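# Pack the washcloth in the jar and put the lid on

## Task

Get the entire washcloth inside the jar, then shut the jar by fitting its lid on it.

## Robot and tools

Robot: two arms on a table. left_arm is based near (-0.033, +0.341, +0.003) m and right_arm near (-0.026, -0.365, +0.005) m. Each carries a five-finger hand. The right arm has a right hand, and the left arm has its mirror image. A camera stand is fixed behind the arms. Loose objects may occasionally get nudged by outside pushes.

Scene frame: the origin is at table-top height, midway between the nominal bases. +z is up, +x points out over the table, and +y is toward left_arm. Image left and right do not match arm names. Positions are in metres and orientations are quaternions (w, x, y, z).

Hand point: a point fixed to the palm, about 0.15 m out from the wrist face and 0.05 m in front of the palm. Its +z runs along the straightened fingers, which extend 0.06 to 0.07 m past it. Its +y points out of the palm. On the right hand +x points away from the thumb; on the left hand +x points toward the thumb. A wrist bracket on the little-finger side sticks out and can collide with things. Arms track commands loosely and often rest 1 to 3 cm (sometimes 5 cm) short of a commanded pose, usually below it.

Row layout (used by execute_actions and move): exactly 28 numbers, each in [-1, 1], covering both arms even when only one moves.
1-6: left_arm dx, dy, dz, rx, ry, rz.
7-12: left hand motors: little, ring, middle, index, thumb_bend, thumb_turn.
13-14: left force_limit, speed.
15-28: the same fourteen numbers for right_arm and its hand.

Pose numbers are relative offsets, not poses. They count from the arm's Hand target as it stood when the action or move began, along the scene axes. 1.0 means 0.6 m of travel or 180 degrees of turn. rx, ry, rz form a single rotation vector, and the arm turns about its Hand target position. Every row inside one action counts from the same starting point, not from the row before. Repeating an offset in a new call moves the arm further again. Sending six zeros re-commands the current Hand target.

Hand numbers are absolute targets. For fingers and thumb_bend, +1 is straight and open and -1 is curled shut. For thumb_turn, +1 sets the thumb beside the palm and -1 sets it opposite the fingers, which is needed to grasp.
- force_limit maps -1 to about 0 N and +1 to 10 N at the fingertip; the two thumb motors go up to 15 N.
- speed rises from near zero at -1 to full speed at +0.48 and above. For a soft grip use about -0.94 or lower.
- A motor only starts when its target changes by at least 0.002.
- To keep a hand unchanged, resend the eight hand numbers you last sent in this scene. If you have sent none yet, send its hand_measured values plus hand_force_limit and hand_speed.
- A grasp spans objects about 0.035 to 0.065 m thick, or handles down to about 0.025 m.

execute_actions(actions, cameras):
- actions is a list of actions. Each action is a list of up to 15 rows, one row per 1/30 s step. A shorter list repeats its final row.
- An empty list returns the state plus images.
- cameras is a list of names; ["all"] gives every camera and [] gives none.
- The controller limits each step's orientation change to 40 degrees from the measured one, so one action may not reach the pose.

move(target, speed, blend, blocking, cameras):
- target is one 28-number row, or a list of up to 15 rows. Every row is an offset from the same starting Hand targets.
- The hand points follow straight paths that end together, last at least 0.5 s, and are cut off at 10 s.
- speed is in m/s, from 0.002 to 4.3, default 0.25. Turning is capped at twice that value in rad/s. Give one number, or one per target.
- blend is in metres and rounds corners at intermediate targets; 0 means a full stop at each target.
- blocking=false returns after about 0.5 s while the motion continues.
- Paths do not avoid obstacles or the other arm. Faster motion lags more and hits harder. Steer paths around, not near, an arm's own base.
- The result adds a "move:" line giving the ending (done, off_target, moving, held, fault) and any limits: limits=paced means the pose was clipped, limits=held means steps were withheld.

Other tools:
- wait(seconds, 0 to 10): the arms hold their last command, or a running move carries on.
- stop(cameras): brakes a running move.
- zoom_image(camera, region=[x0, y0, x1, y1]): region is in pixels, at most 504 by 504, on the newest image.
- show_instructions(): shows the reference pages.
- finished_scene(scene): the current scene's number; it ends the scene for good.

Results:
- end_effector_position and end_effector_quat_wxyz in the scene frame.
- "Hand target": the commanded pose that the next offsets count from.
- Joint positions, velocities and torques (torques include the arm's own weight).
- hand_measured, hand_stopped_by (moving, target, force, stalled, fault) and hand_load_n: six values each, in motor order. A load near 0 on a closed hand suggests the grip was lost.
- hand_force_limit, hand_speed and motor temperatures.

Cameras: cam_head_left, cam_head_right, cam_high, cam_left_wrist, cam_right_wrist, each 672x504.

Avoid:
- Dropping things, or letting go of moving objects.
- Fast impacts, and hard pushes on fixed or heavy objects.
- The hands touching or squeezing each other.
- Overloading fingers.
- Anything falling or being left off the table.
- Long holds at full stretch. Motors overheating to 100 °C make the arm collapse for a while, so watch for a MOTOR HOT line.
- To release a push against something, command the target back past the hand point.

Each tool is called after ">>>" as a command line: name --argument value for each argument, lists and objects as JSON in quotes; but a table of rows of numbers goes row by row, as --pt "numbers of a row", without its own name.

Reference images:

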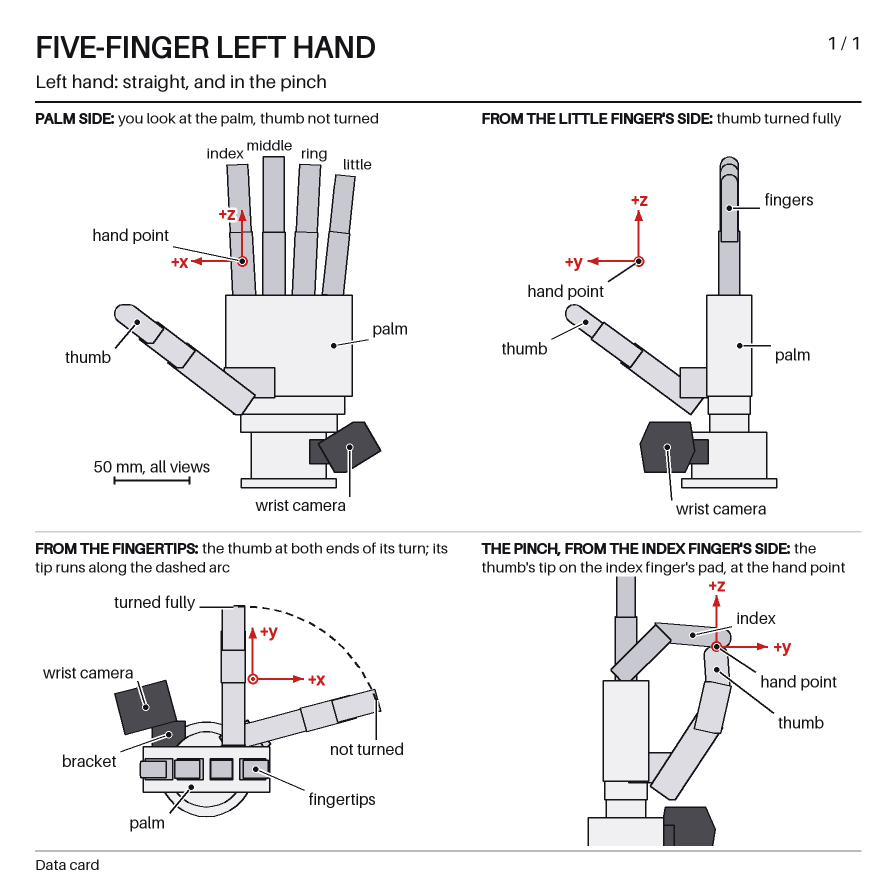

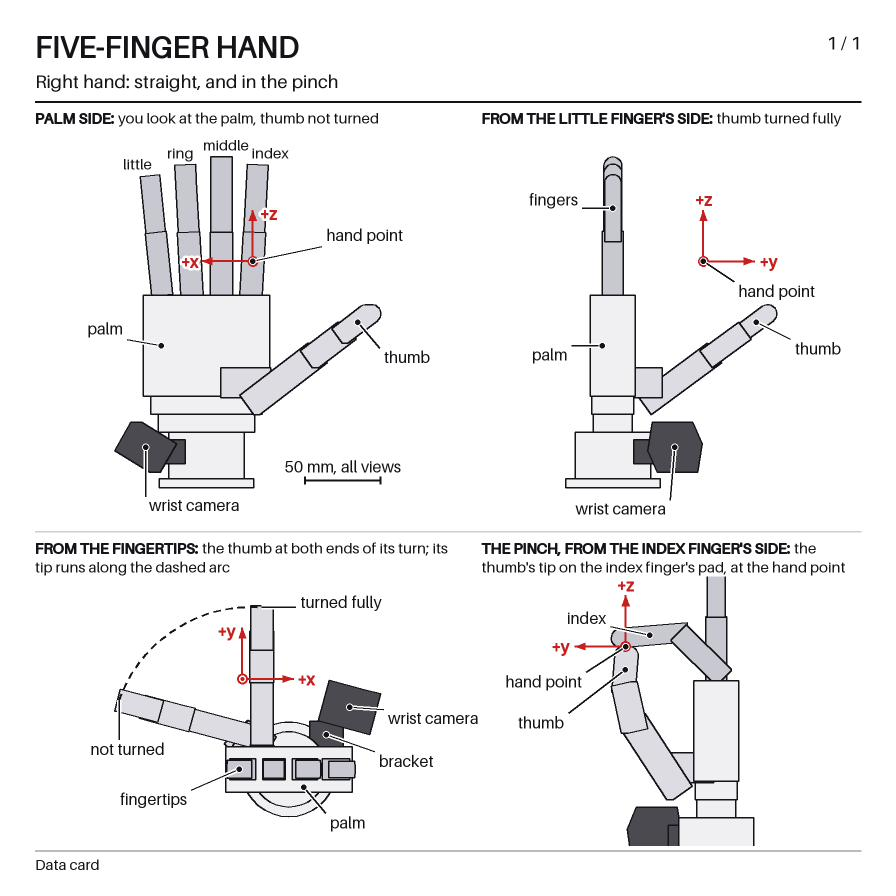

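## Session

>>> execute_actions --actions '[]'

Scene clock: 0.00 s.
left_arm: end_effector_position=(+0.5337, +0.4222, +0.3922) hand_measured=(+1.000, +1.000, +1.000, +1.000, +1.000, +1.000) hand_load_n=(+0.0, +0.0, +0.0, -0.5, +0.0, +0.0) hand_stopped_by=(target, target, target, target, target, target) hand_force_limit=0.00 hand_speed=-0.80 end_effector_quat_wxyz=(+0.499, +0.816, +0.257, +0.136) | right_arm: end_effector_position=(+0.7027, -0.0683, +0.2538) hand_measured=(+1.000, +1.000, +1.000, +1.000, +1.000, +1.000) hand_load_n=(+0.0, +0.0, +0.0, +0.0, +0.0, +0.0) hand_stopped_by=(target, target, target, target, target, target) hand_force_limit=0.00 hand_speed=-0.80 end_effector_quat_wxyz=(+0.050, +0.887, +0.045, +0.456)
Joint positions: left_arm=[0.468 1.587 1.567 -1.4 1.083 -1.779] | right_arm=[0.498 2.045 2.02 -0.693 0.494 -1.338]
Joint velocities: within noise
Joint torques (N m): no reading
Motor temperatures (°C): left_arm=[28 29 32 32 33 26] | right_arm=[34 26 29 30 27 27]
Heat: left arm: hottest wrist yaw 33 °C; right arm: hottest waist 34 °C.
Hand target: left_arm +0.5370, +0.4240, +0.3984; +0.498, +0.817, +0.253, +0.143 | right_arm +0.7079, -0.0650, +0.2554; +0.047, +0.886, +0.044, +0.460

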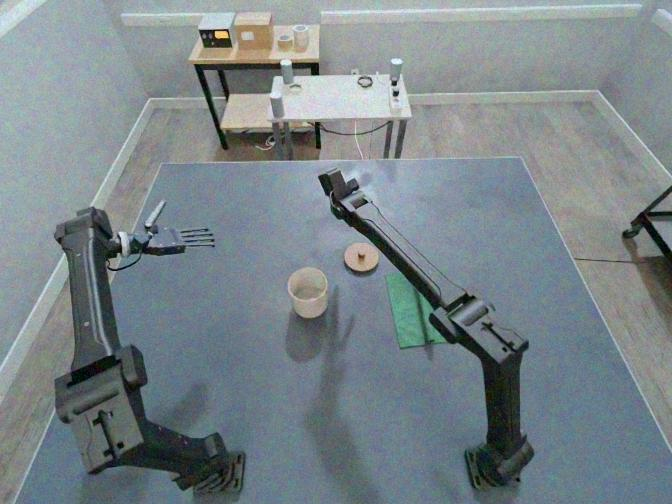

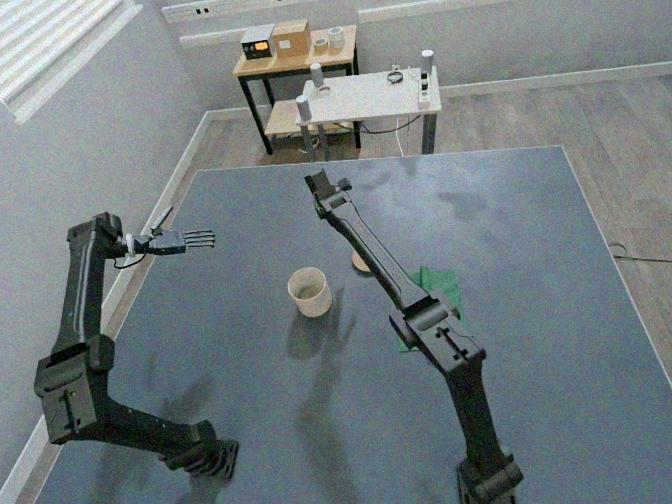

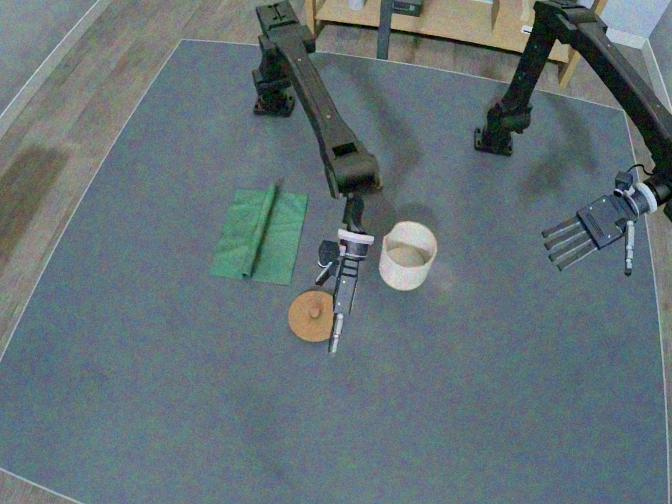

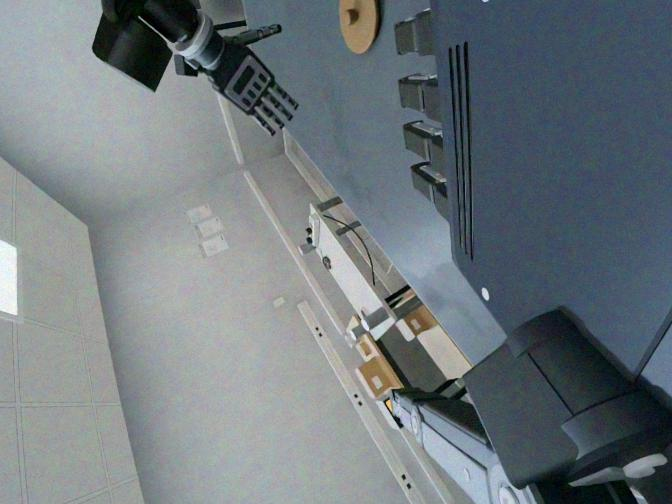

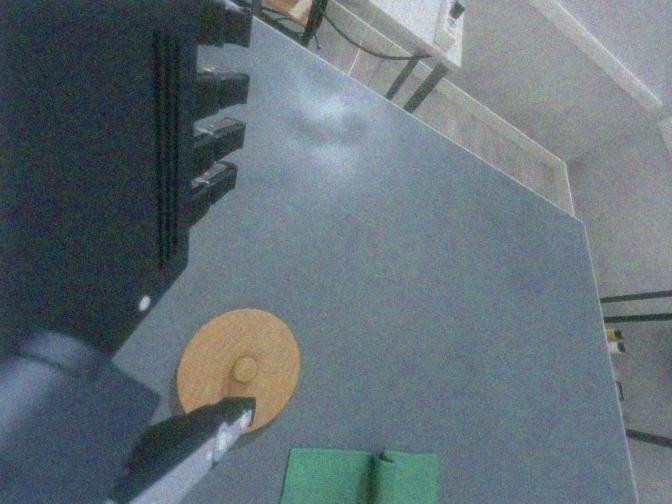

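>>> zoom_image --camera "cam_head_left" --region '[270, 220, 480, 370]'

>>> zoom_image --camera "cam_high" --region '[190, 160, 470, 370]'

>>> zoom_image --camera "cam_head_right" --region '[260, 220, 500, 370]'

Scaled by 2.400 from the camera's 672x504 image, which has a finer 960x720 frame.

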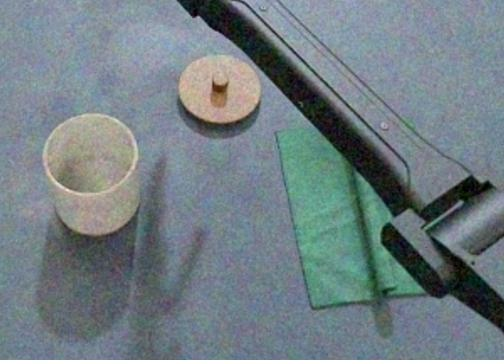

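Scaled by 1.800 from the camera's 672x504 image, which has a finer 960x720 frame.

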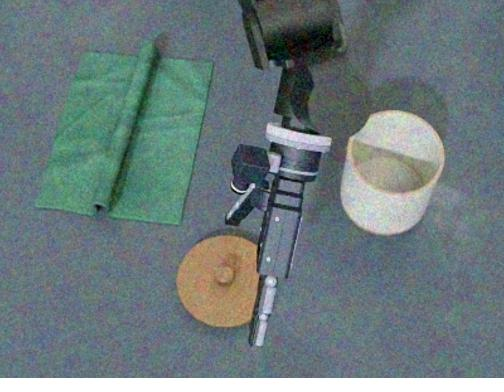

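Scaled by 2.100 from the camera's 672x504 image, which has a finer 960x720 frame.

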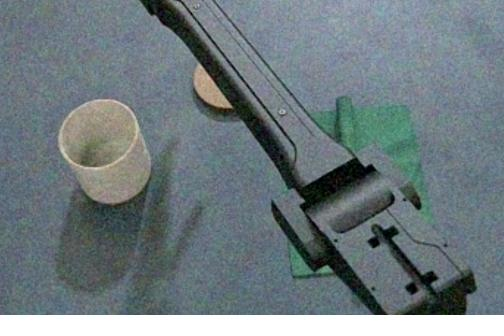

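>>> move --pt "0 0 0 0 0 0 1 1 1 1 1 1 0 -0.8 -0.30 -0.21 0.10 0.031 0.3037 -0.0291 1 1 0.5 0.5 0.6 -1 0 -0.3" --pt "0 0 0 0 0 0 1 1 1 1 1 1 0 -0.8 -0.4715 -0.3283 -0.06 0.337 0.2929 0.1337 1 1 0.5 0.5 0.6 -1 0 -0.3" --blend '[0.05, 0]' --speed 0.3 --cameras '["all"]'

Scene clock: 74.43 s.
left_arm: end_effector_position=(+0.5337, +0.4222, +0.3922) hand_measured=(+1.000, +1.000, +1.000, +1.000, +1.000, +1.000) hand_load_n=(+0.0, +0.0, +0.0, +0.0, +0.0, +0.0) hand_stopped_by=(target, target, target, target, target, target) hand_force_limit=0.00 hand_speed=-0.80 end_effector_quat_wxyz=(+0.499, +0.816, +0.257, +0.136) | right_arm: end_effector_position=(+0.4287, -0.2596, +0.2224) hand_measured=(+1.000, +1.000, +0.500, +0.500, +0.600, -1.000) hand_load_n=(+0.0, +0.0, +0.0, +0.0, +0.0, +0.0) hand_stopped_by=(target, target, target, target, target, target) hand_force_limit=0.00 hand_speed=-0.30 end_effector_quat_wxyz=(-0.498, +0.867, +0.003, +0.004)
Joint positions: left_arm=[0.468 1.587 1.567 -1.4 1.083 -1.779] | right_arm=[-0.13 1.64 1.475 -1.507 -1.039 -1.701]
Joint torques (N m): left_arm=[-1.03 -14.39 10.1 0.65 0.65 -0.08] | right_arm=[-0.67 -15.21 8.55 0.18 -0.86 -0.22]
Motor temperatures (°C): left_arm=[28 31 41 31 33 26] | right_arm=[34 35 45 30 27 27]
Heat: left arm: hottest elbow 41 °C; right arm: hottest elbow 45 °C.
Hand target: left_arm +0.5370, +0.4240, +0.3984; +0.498, +0.817, +0.253, +0.143 | right_arm +0.4250, -0.2619, +0.2195; -0.499, +0.866, +0.000, +0.000
Off the commanded pose: left_arm 0.007 m, 1 deg | right_arm 0.005 m, 1 deg.
move: done
camera_calibration:
cam_right_wrist: T_world_to_cam=[[0.339098, -0.491198, -0.802332, -0.101482], [-0.807264, -0.589854, 0.0199337, 0.187856], [-0.48305, 0.640934, -0.596545, 0.62295], [0, 0, 0, 1]] pos_world=[0.486978, -0.33831, 0.286451]

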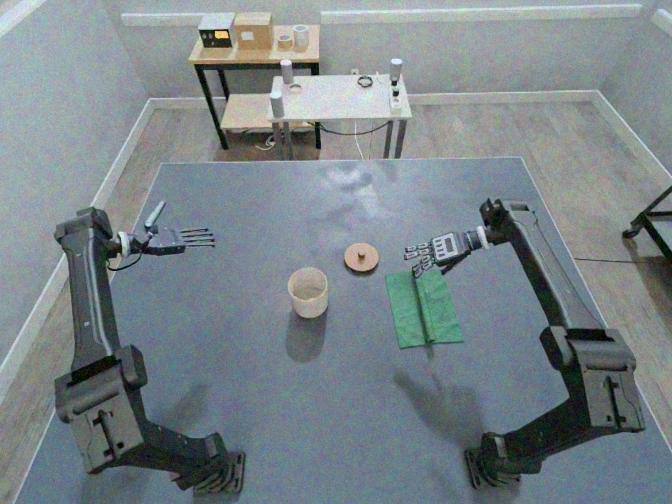

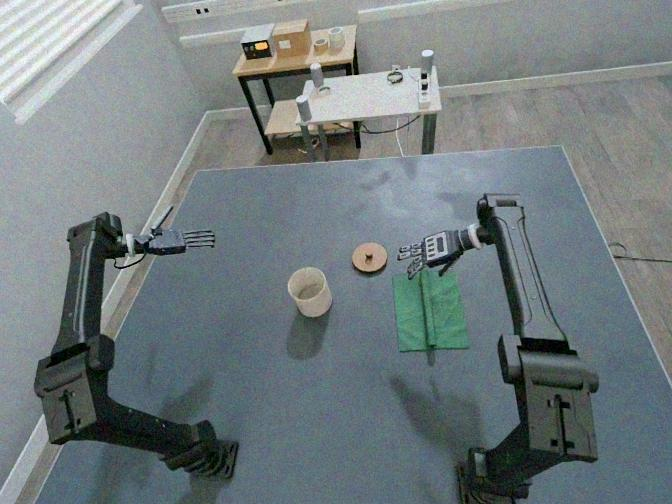

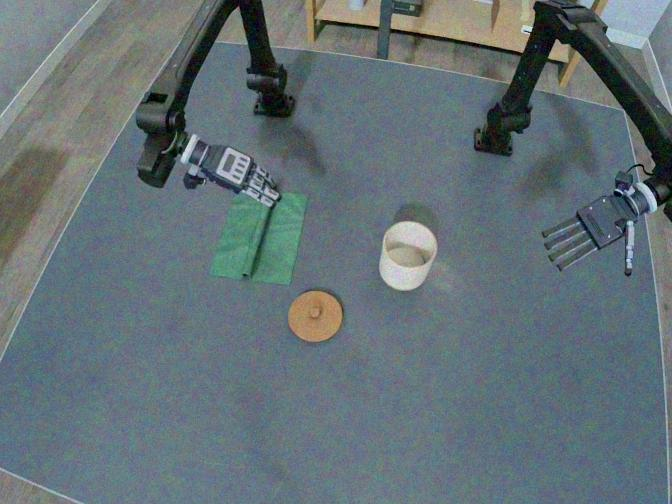

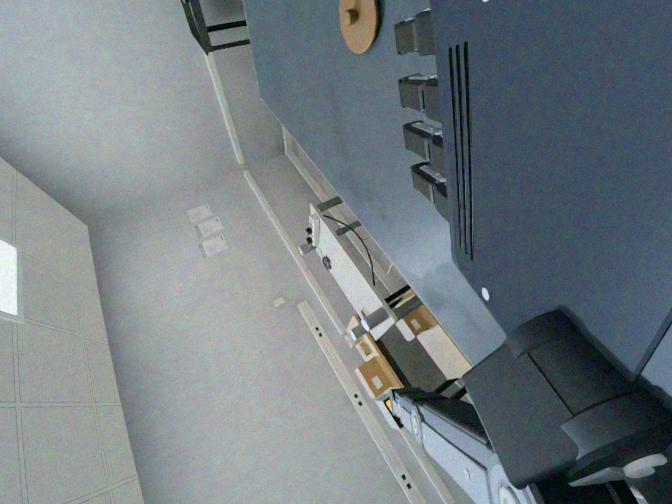

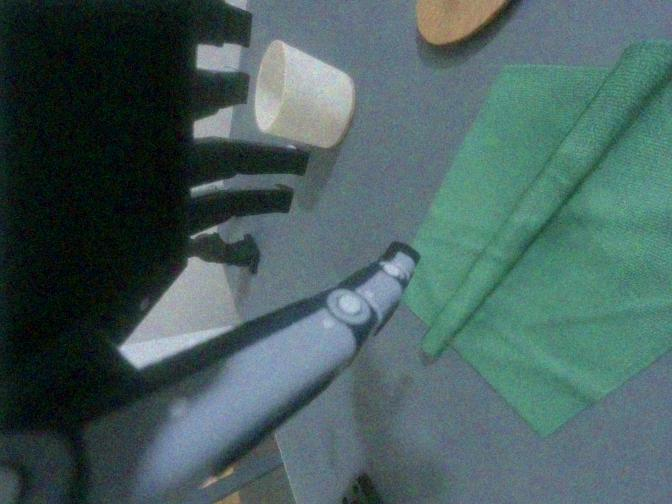

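>>> move --target '[0,0,0,0,0,0,1,1,1,1,1,1,0,-0.8,0.0083,0,-0.2,0,0,0,1,1,0.3,0.3,0.6,-1,0,-0.3]' --speed 0.2 --cameras '["cam_head_left","cam_head_right","cam_high","cam_right_wrist"]'

>>> zoom_image --camera "cam_right_wrist" --region '[250, 50, 672, 450]'

>>> zoom_image --camera "cam_head_left" --region '[370, 230, 520, 370]'

>>> zoom_image --camera "cam_high" --region '[170, 110, 330, 300]'

Scene clock: 82.17 s.
left_arm: end_effector_position=(+0.5337, +0.4222, +0.3922) hand_measured=(+1.000, +1.000, +1.000, +1.000, +1.000, +1.000) hand_load_n=(+0.0, +0.0, +0.0, +0.0, +0.0, +0.0) hand_stopped_by=(target, target, target, target, target, target) hand_force_limit=0.00 hand_speed=-0.80 end_effector_quat_wxyz=(+0.499, +0.816, +0.257, +0.136) | right_arm: end_effector_position=(+0.4313, -0.2597, +0.1107) hand_measured=(+1.000, +1.000, +0.300, +0.300, +0.600, -1.000) hand_load_n=(+0.0, +0.0, +0.0, +0.0, +0.0, +0.0) hand_stopped_by=(target, target, target, target, target, target) hand_force_limit=0.00 hand_speed=-0.30 end_effector_quat_wxyz=(-0.498, +0.867, +0.007, +0.007)
Joint positions: left_arm=[0.468 1.587 1.567 -1.4 1.083 -1.779] | right_arm=[-0.13 1.731 1.287 -1.227 -1.04 -1.711]
Joint torques (N m): left_arm=[-1.26 -14.1 10.1 0.57 0.65 -0.08] | right_arm=[-0.62 -13.92 7.84 0.91 -0.8 -0.16]
Heat: left arm: hottest elbow 41 °C; right arm: hottest elbow 44 °C.
Hand target: left_arm +0.5370, +0.4240, +0.3984; +0.498, +0.817, +0.253, +0.143 | right_arm +0.4300, -0.2619, +0.0994; -0.499, +0.867, +0.000, +0.000
Off the commanded pose: left_arm 0.007 m, 1 deg | right_arm 0.011 m, 1 deg.
move: off_target (right_arm)
camera_calibration:
cam_right_wrist: T_world_to_cam=[[0.34868, -0.48876, -0.79971, -0.195859], [-0.804626, -0.593661, 0.0120055, 0.190872], [-0.480624, 0.639281, -0.600267, 0.556552], [0, 0, 0, 1]] pos_world=[0.489365, -0.338208, 0.175158]
Images, in order (width x height): cam_head_left 672x504, cam_head_right 672x504, cam_high 672x504, cam_right_wrist 672x504.

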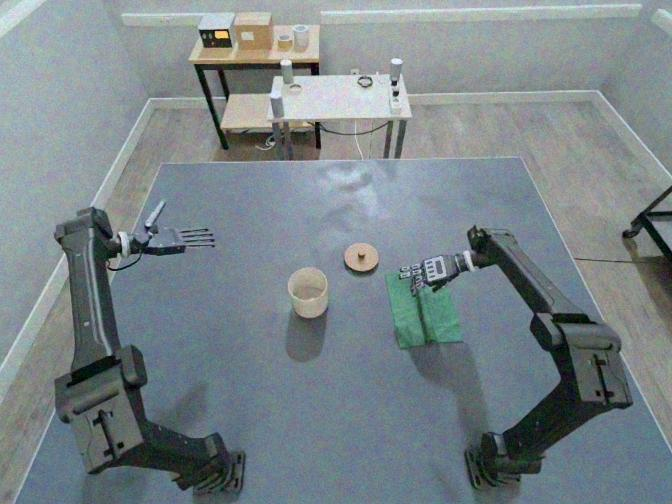

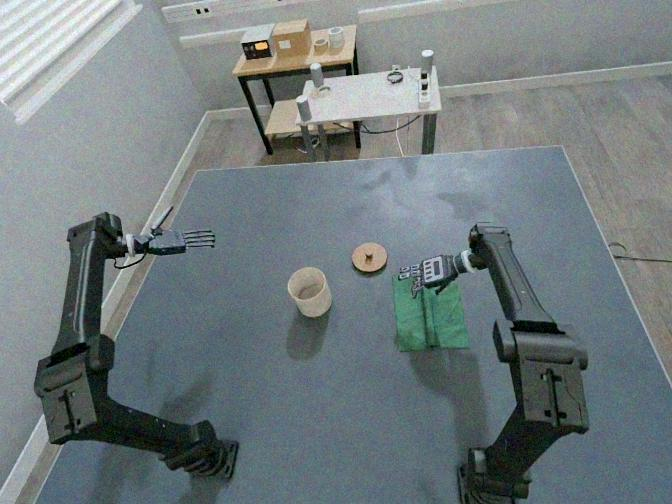

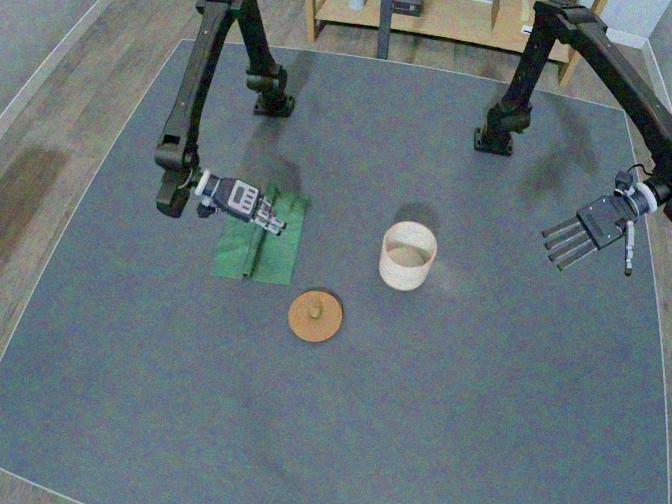

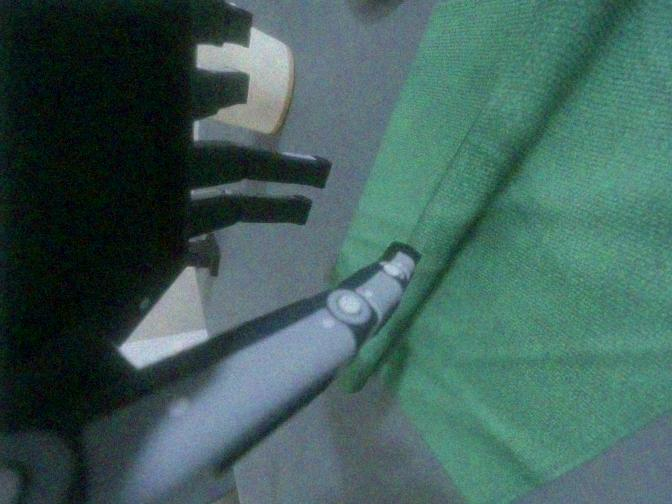

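Scaled by 1.194 from the camera's 672x504 image, which has a finer 960x720 frame.

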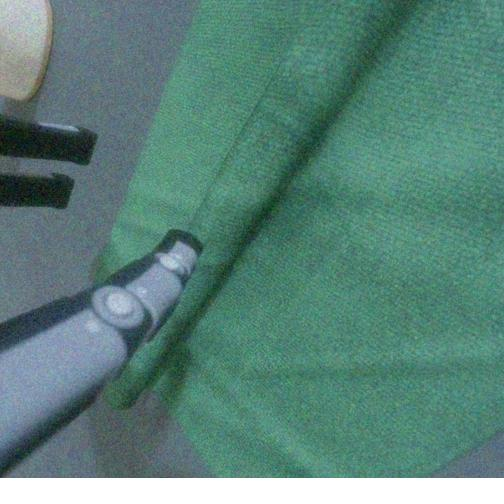

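Scaled by 3.360 from the camera's 672x504 image, which has a finer 960x720 frame.

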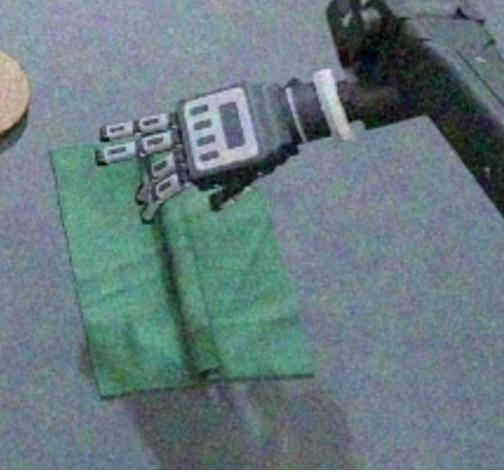

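Scaled by 2.653 from the camera's 672x504 image, which has a finer 960x720 frame.

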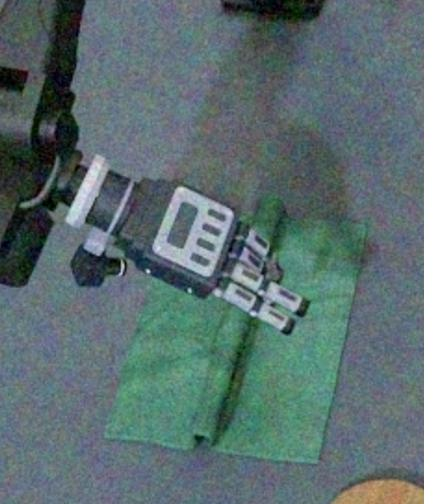

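>>> move --target '[0,0,0,0,0,0,1,1,1,1,1,1,0,-0.8,-0.005,-0.007,-0.1,0,0,0,1,1,0.55,0.55,0.65,-1,0,-0.3]' --speed 0.15 --cameras '["cam_head_left","cam_head_right","cam_high","cam_right_wrist"]'

>>> zoom_image --camera "cam_right_wrist" --region '[250, 50, 672, 450]'

>>> zoom_image --camera "cam_head_left" --region '[380, 250, 480, 350]'

>>> zoom_image --camera "cam_head_right" --region '[380, 240, 480, 360]'

>>> zoom_image --camera "cam_high" --region '[180, 150, 320, 290]'

Scene clock: 101.03 s.
left_arm: end_effector_position=(+0.5337, +0.4222, +0.3922) hand_measured=(+1.000, +1.000, +1.000, +1.000, +1.000, +1.000) hand_load_n=(+0.0, +0.0, +0.0, +0.0, +0.0, +0.5) hand_stopped_by=(target, target, target, target, target, target) hand_force_limit=0.00 hand_speed=-0.80 end_effector_quat_wxyz=(+0.499, +0.816, +0.257, +0.136) | right_arm: end_effector_position=(+0.4288, -0.2608, +0.0518) hand_measured=(+1.000, +1.000, +0.550, +0.550, +0.650, -1.000) hand_load_n=(+0.0, +0.0, +0.0, +0.0, +0.0, +0.0) hand_stopped_by=(target, target, target, target, target, target) hand_force_limit=0.00 hand_speed=-0.30 end_effector_quat_wxyz=(-0.499, +0.867, +0.007, +0.005)
Joint positions: left_arm=[0.468 1.587 1.567 -1.4 1.083 -1.779] | right_arm=[-0.133 1.807 1.217 -1.093 -1.04 -1.719]
Joint torques (N m): left_arm=[-1.2 -14.1 10.04 0.59 0.65 -0.1] | right_arm=[-1.2 -13.8 7.25 0.88 -0.75 -0.25]
Heat: left arm: hottest elbow 42 °C; right arm: hottest elbow 43 °C.
Hand target: left_arm +0.5370, +0.4240, +0.3984; +0.498, +0.817, +0.253, +0.143 | right_arm +0.4270, -0.2661, +0.0395; -0.499, +0.866, +0.000, +0.000
Off the commanded pose: left_arm 0.007 m, 1 deg | right_arm 0.014 m, 1 deg.
move: off_target (right_arm)
camera_calibration:
cam_right_wrist: T_world_to_cam=[[0.345178, -0.487283, -0.802127, -0.24056], [-0.803639, -0.594914, 0.0155747, 0.18799], [-0.484785, 0.639244, -0.596951, 0.52222], [0, 0, 0, 1]] pos_world=[0.487277, -0.339209, 0.115852]
Images, in order (width x height): cam_head_left 672x504, cam_head_right 672x504, cam_high 672x504, cam_right_wrist 672x504.

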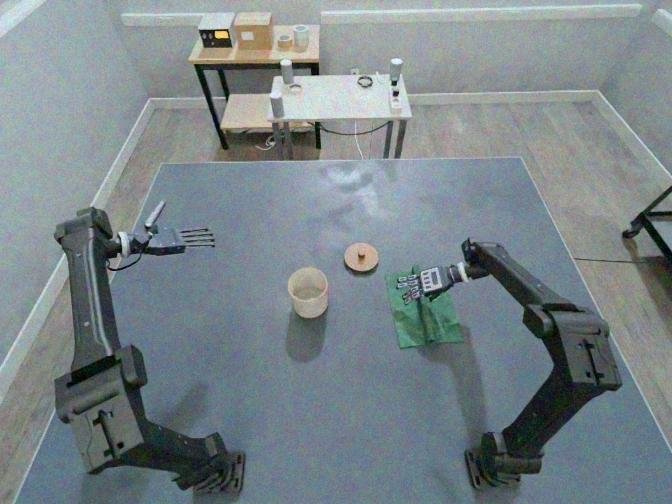

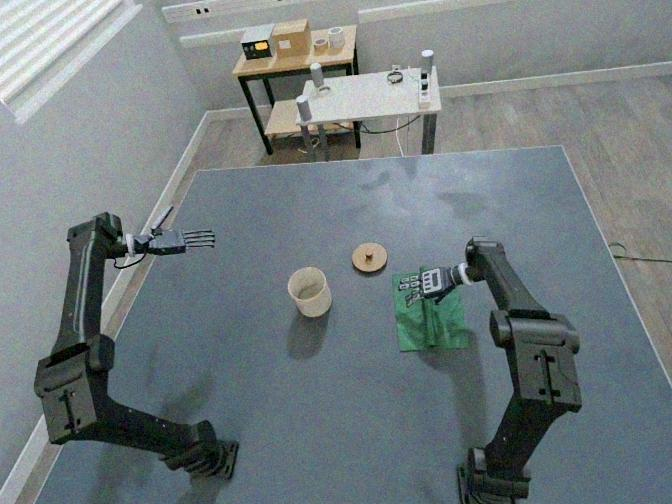

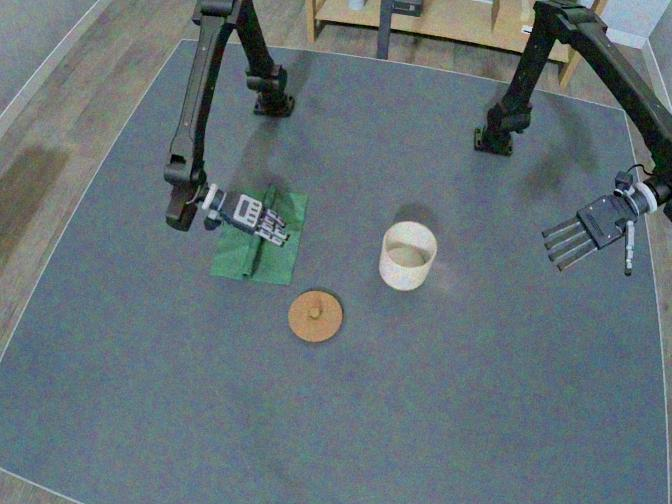

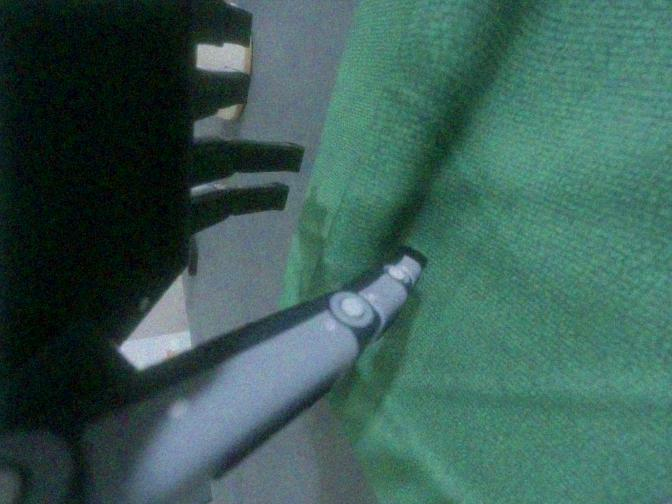

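Scaled by 1.194 from the camera's 672x504 image, which has a finer 960x720 frame.

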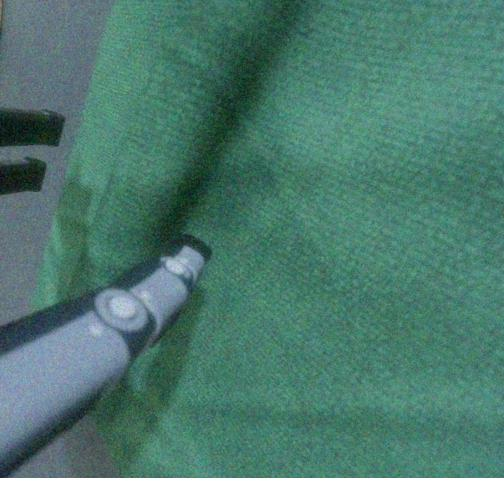

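Scaled by 5.040 from the camera's 672x504 image, which has a finer 960x720 frame.

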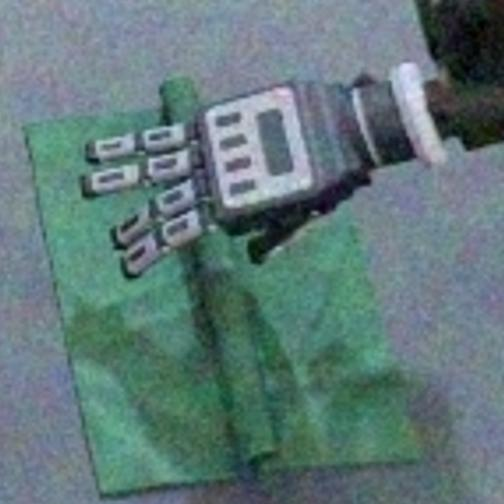

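Scaled by 4.200 from the camera's 672x504 image, which has a finer 960x720 frame.

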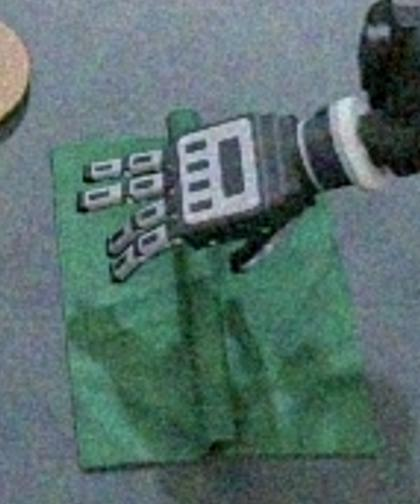

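Scaled by 3.600 from the camera's 672x504 image, which has a finer 960x720 frame.

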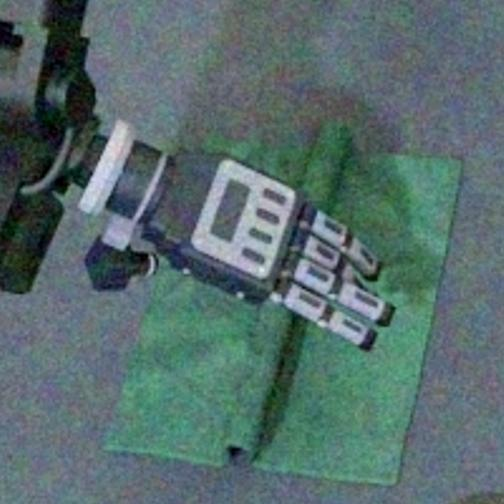

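>>> move --target '[0,0,0,0,0,0,1,1,1,1,1,1,0,-0.8,0,-0.027,-0.045,0,0,0,1,1,0.55,0.55,0.65,-1,0,-0.3]' --speed 0.06 --cameras '["cam_head_left","cam_head_right","cam_right_wrist","cam_high"]'

>>> zoom_image --camera "cam_right_wrist" --region '[250, 50, 672, 450]'

>>> zoom_image --camera "cam_head_left" --region '[380, 250, 480, 350]'

>>> zoom_image --camera "cam_high" --region '[180, 150, 320, 290]'

Scene clock: 110.47 s.
left_arm: end_effector_position=(+0.5337, +0.4222, +0.3922) hand_measured=(+1.000, +1.000, +1.000, +1.000, +1.000, +1.000) hand_load_n=(+0.0, +0.0, +0.0, +0.0, +0.0, +0.0) hand_stopped_by=(target, target, target, target, target, target) hand_force_limit=0.00 hand_speed=-0.80 end_effector_quat_wxyz=(+0.499, +0.816, +0.257, +0.136) | right_arm: end_effector_position=(+0.4320, -0.2765, +0.0302) hand_measured=(+1.000, +1.000, +0.550, +0.550, +0.650, -1.000) hand_load_n=(+0.0, +0.0, +0.0, +0.0, -0.5, +0.5) hand_stopped_by=(target, target, target, target, target, target) hand_force_limit=0.00 hand_speed=-0.30 end_effector_quat_wxyz=(-0.500, +0.866, +0.006, +0.009)
Joint positions: left_arm=[0.468 1.587 1.567 -1.4 1.083 -1.779] | right_arm=[-0.166 1.854 1.217 -1.089 -1.04 -1.775]
Joint torques (N m): left_arm=[-1.14 -14.1 10.09 0.59 0.66 -0.08] | right_arm=[-1.2 -14.1 6.53 0.77 -0.51 -0.34]
Heat: left arm: hottest elbow 43 °C; right arm: hottest elbow 41 °C.
Hand target: left_arm +0.5370, +0.4240, +0.3984; +0.498, +0.817, +0.253, +0.143 | right_arm +0.4269, -0.2824, +0.0124; -0.499, +0.867, +0.000, +0.000
Off the commanded pose: left_arm 0.007 m, 1 deg | right_arm 0.019 m, 1 deg.
move: off_target (right_arm)
camera_calibration:
cam_right_wrist: T_world_to_cam=[[0.347732, -0.486413, -0.801551, -0.267522], [-0.806759, -0.590819, 0.00854069, 0.184243], [-0.477726, 0.643689, -0.597865, 0.519114], [0, 0, 0, 1]] pos_world=[0.489659, -0.35542, 0.094354]
Images, in order (width x height): cam_head_left 672x504, cam_head_right 672x504, cam_high 672x504, cam_right_wrist 672x504.

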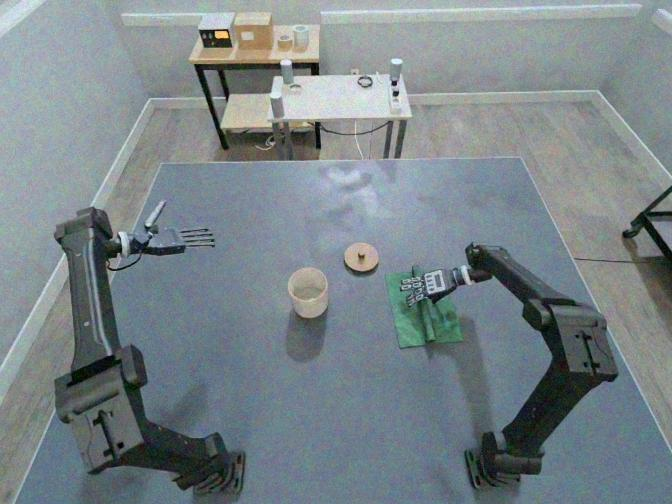

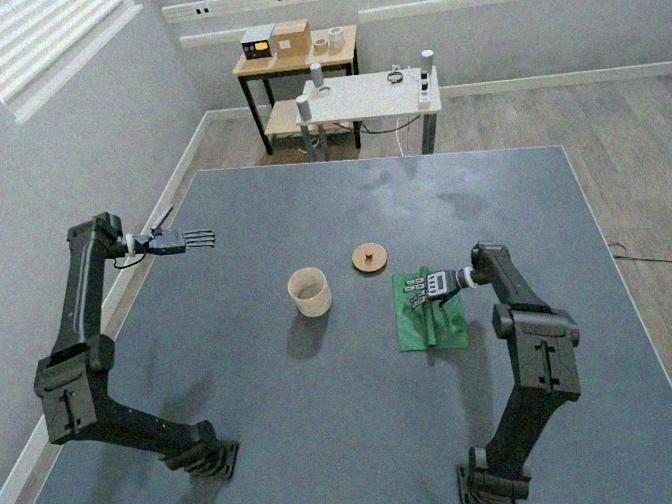

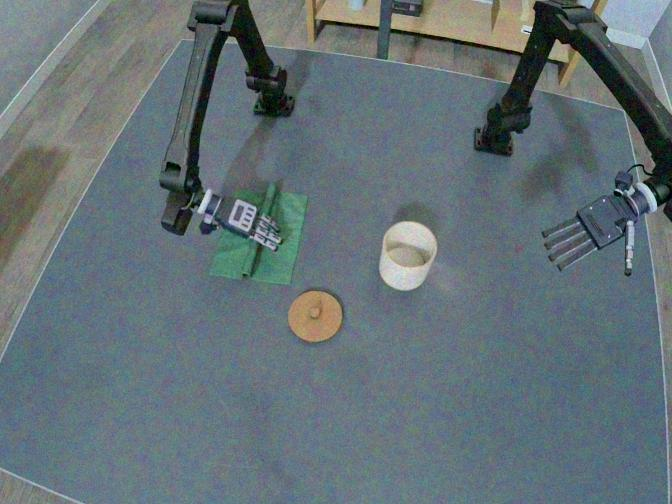

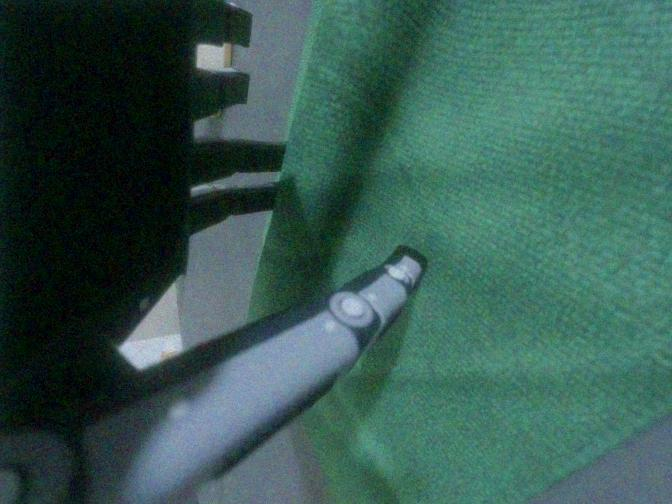

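Scaled by 1.194 from the camera's 672x504 image, which has a finer 960x720 frame.

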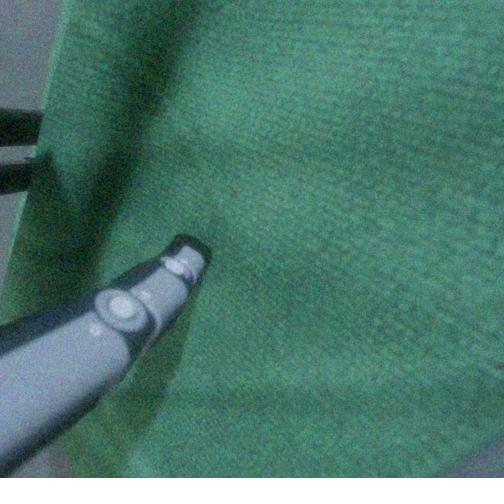

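Scaled by 5.040 from the camera's 672x504 image, which has a finer 960x720 frame.

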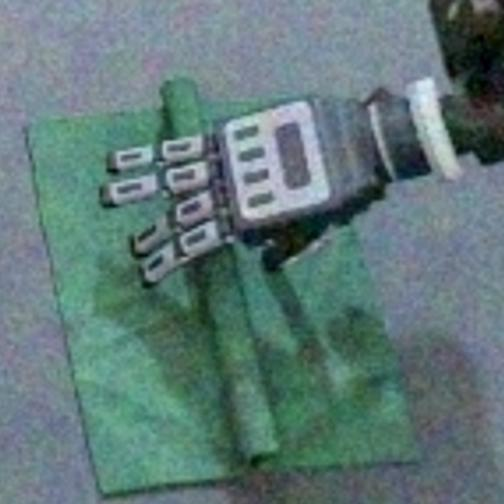

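Scaled by 3.600 from the camera's 672x504 image, which has a finer 960x720 frame.

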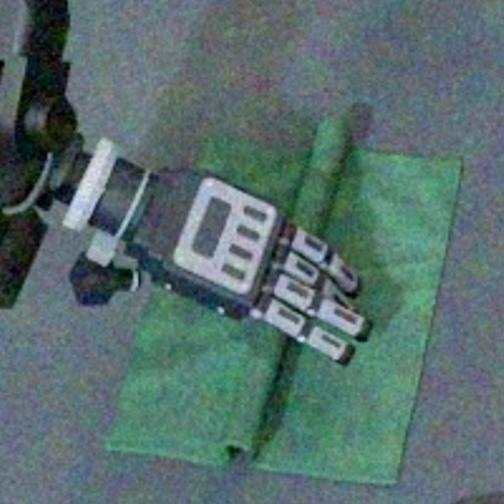

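>>> move --target '[0,0,0,0,0,0,1,1,1,1,1,1,0,-0.8,-0.005,0,-0.018,0,0,0,1,1,0.55,0.55,0.65,-1,0,-0.3]' --speed 0.05 --cameras '["cam_head_left","cam_right_wrist"]'

Scene clock: 114.53 s.
left_arm: end_effector_position=(+0.5337, +0.4222, +0.3922) hand_measured=(+1.000, +1.000, +1.000, +1.000, +1.000, +1.000) hand_load_n=(+0.0, +0.0, +0.0, +0.0, +0.0, +0.0) hand_stopped_by=(target, target, target, target, target, target) hand_force_limit=0.00 hand_speed=-0.80 end_effector_quat_wxyz=(+0.499, +0.816, +0.257, +0.136) | right_arm: end_effector_position=(+0.4322, -0.2759, +0.0289) hand_measured=(+1.000, +1.000, +0.550, +0.550, +0.650, -1.000) hand_load_n=(+0.0, +0.0, -0.5, +0.0, -2.5, +2.0) hand_stopped_by=(target, target, target, target, target, target) hand_force_limit=0.00 hand_speed=-0.30 end_effector_quat_wxyz=(-0.502, +0.865, +0.007, +0.012)
Joint positions: left_arm=[0.468 1.587 1.567 -1.4 1.083 -1.779] | right_arm=[-0.167 1.854 1.211 -1.078 -1.046 -1.775]
Joint torques (N m): left_arm=[-1.08 -14.04 10.1 0.58 0.66 -0.09] | right_arm=[-1.14 -12.92 5.67 1.42 -0.27 -0.36]
Motor temperatures (°C): left_arm=[28 31 43 31 33 26] | right_arm=[34 33 40 30 29 27]
Heat: left arm: hottest elbow 43 °C; right arm: hottest elbow 40 °C.
Hand target: left_arm +0.5370, +0.4240, +0.3984; +0.498, +0.817, +0.253, +0.143 | right_arm +0.4241, -0.2825, +0.0017; -0.499, +0.866, +0.000, +0.001
Off the commanded pose: left_arm 0.007 m, 1 deg | right_arm 0.029 m, 2 deg.
move: off_target (right_arm)
camera_calibration:
cam_right_wrist: T_world_to_cam=[[0.351659, -0.482914, -0.801954, -0.269017], [-0.807734, -0.589547, 0.000815437, 0.18562], [-0.473183, 0.647478, -0.597385, 0.517161], [0, 0, 0, 1]] pos_world=[0.489246, -0.355331, 0.0930538]
Images, in order (width x height): cam_head_left 672x504, cam_right_wrist 672x504.

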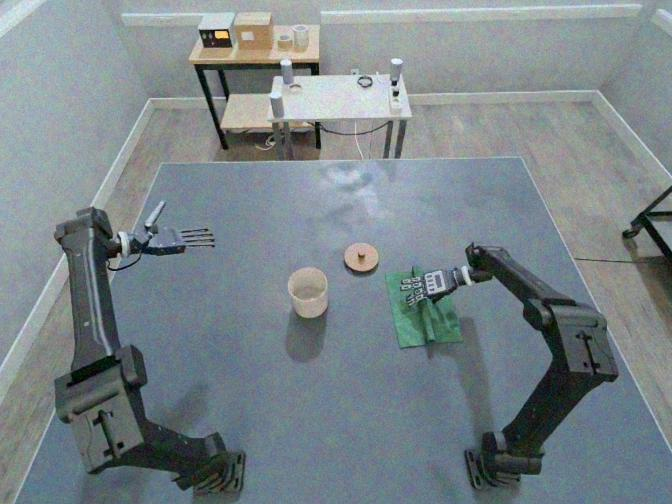

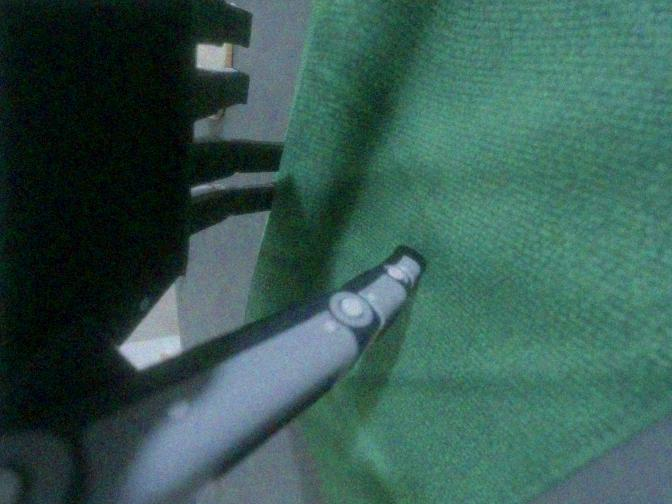

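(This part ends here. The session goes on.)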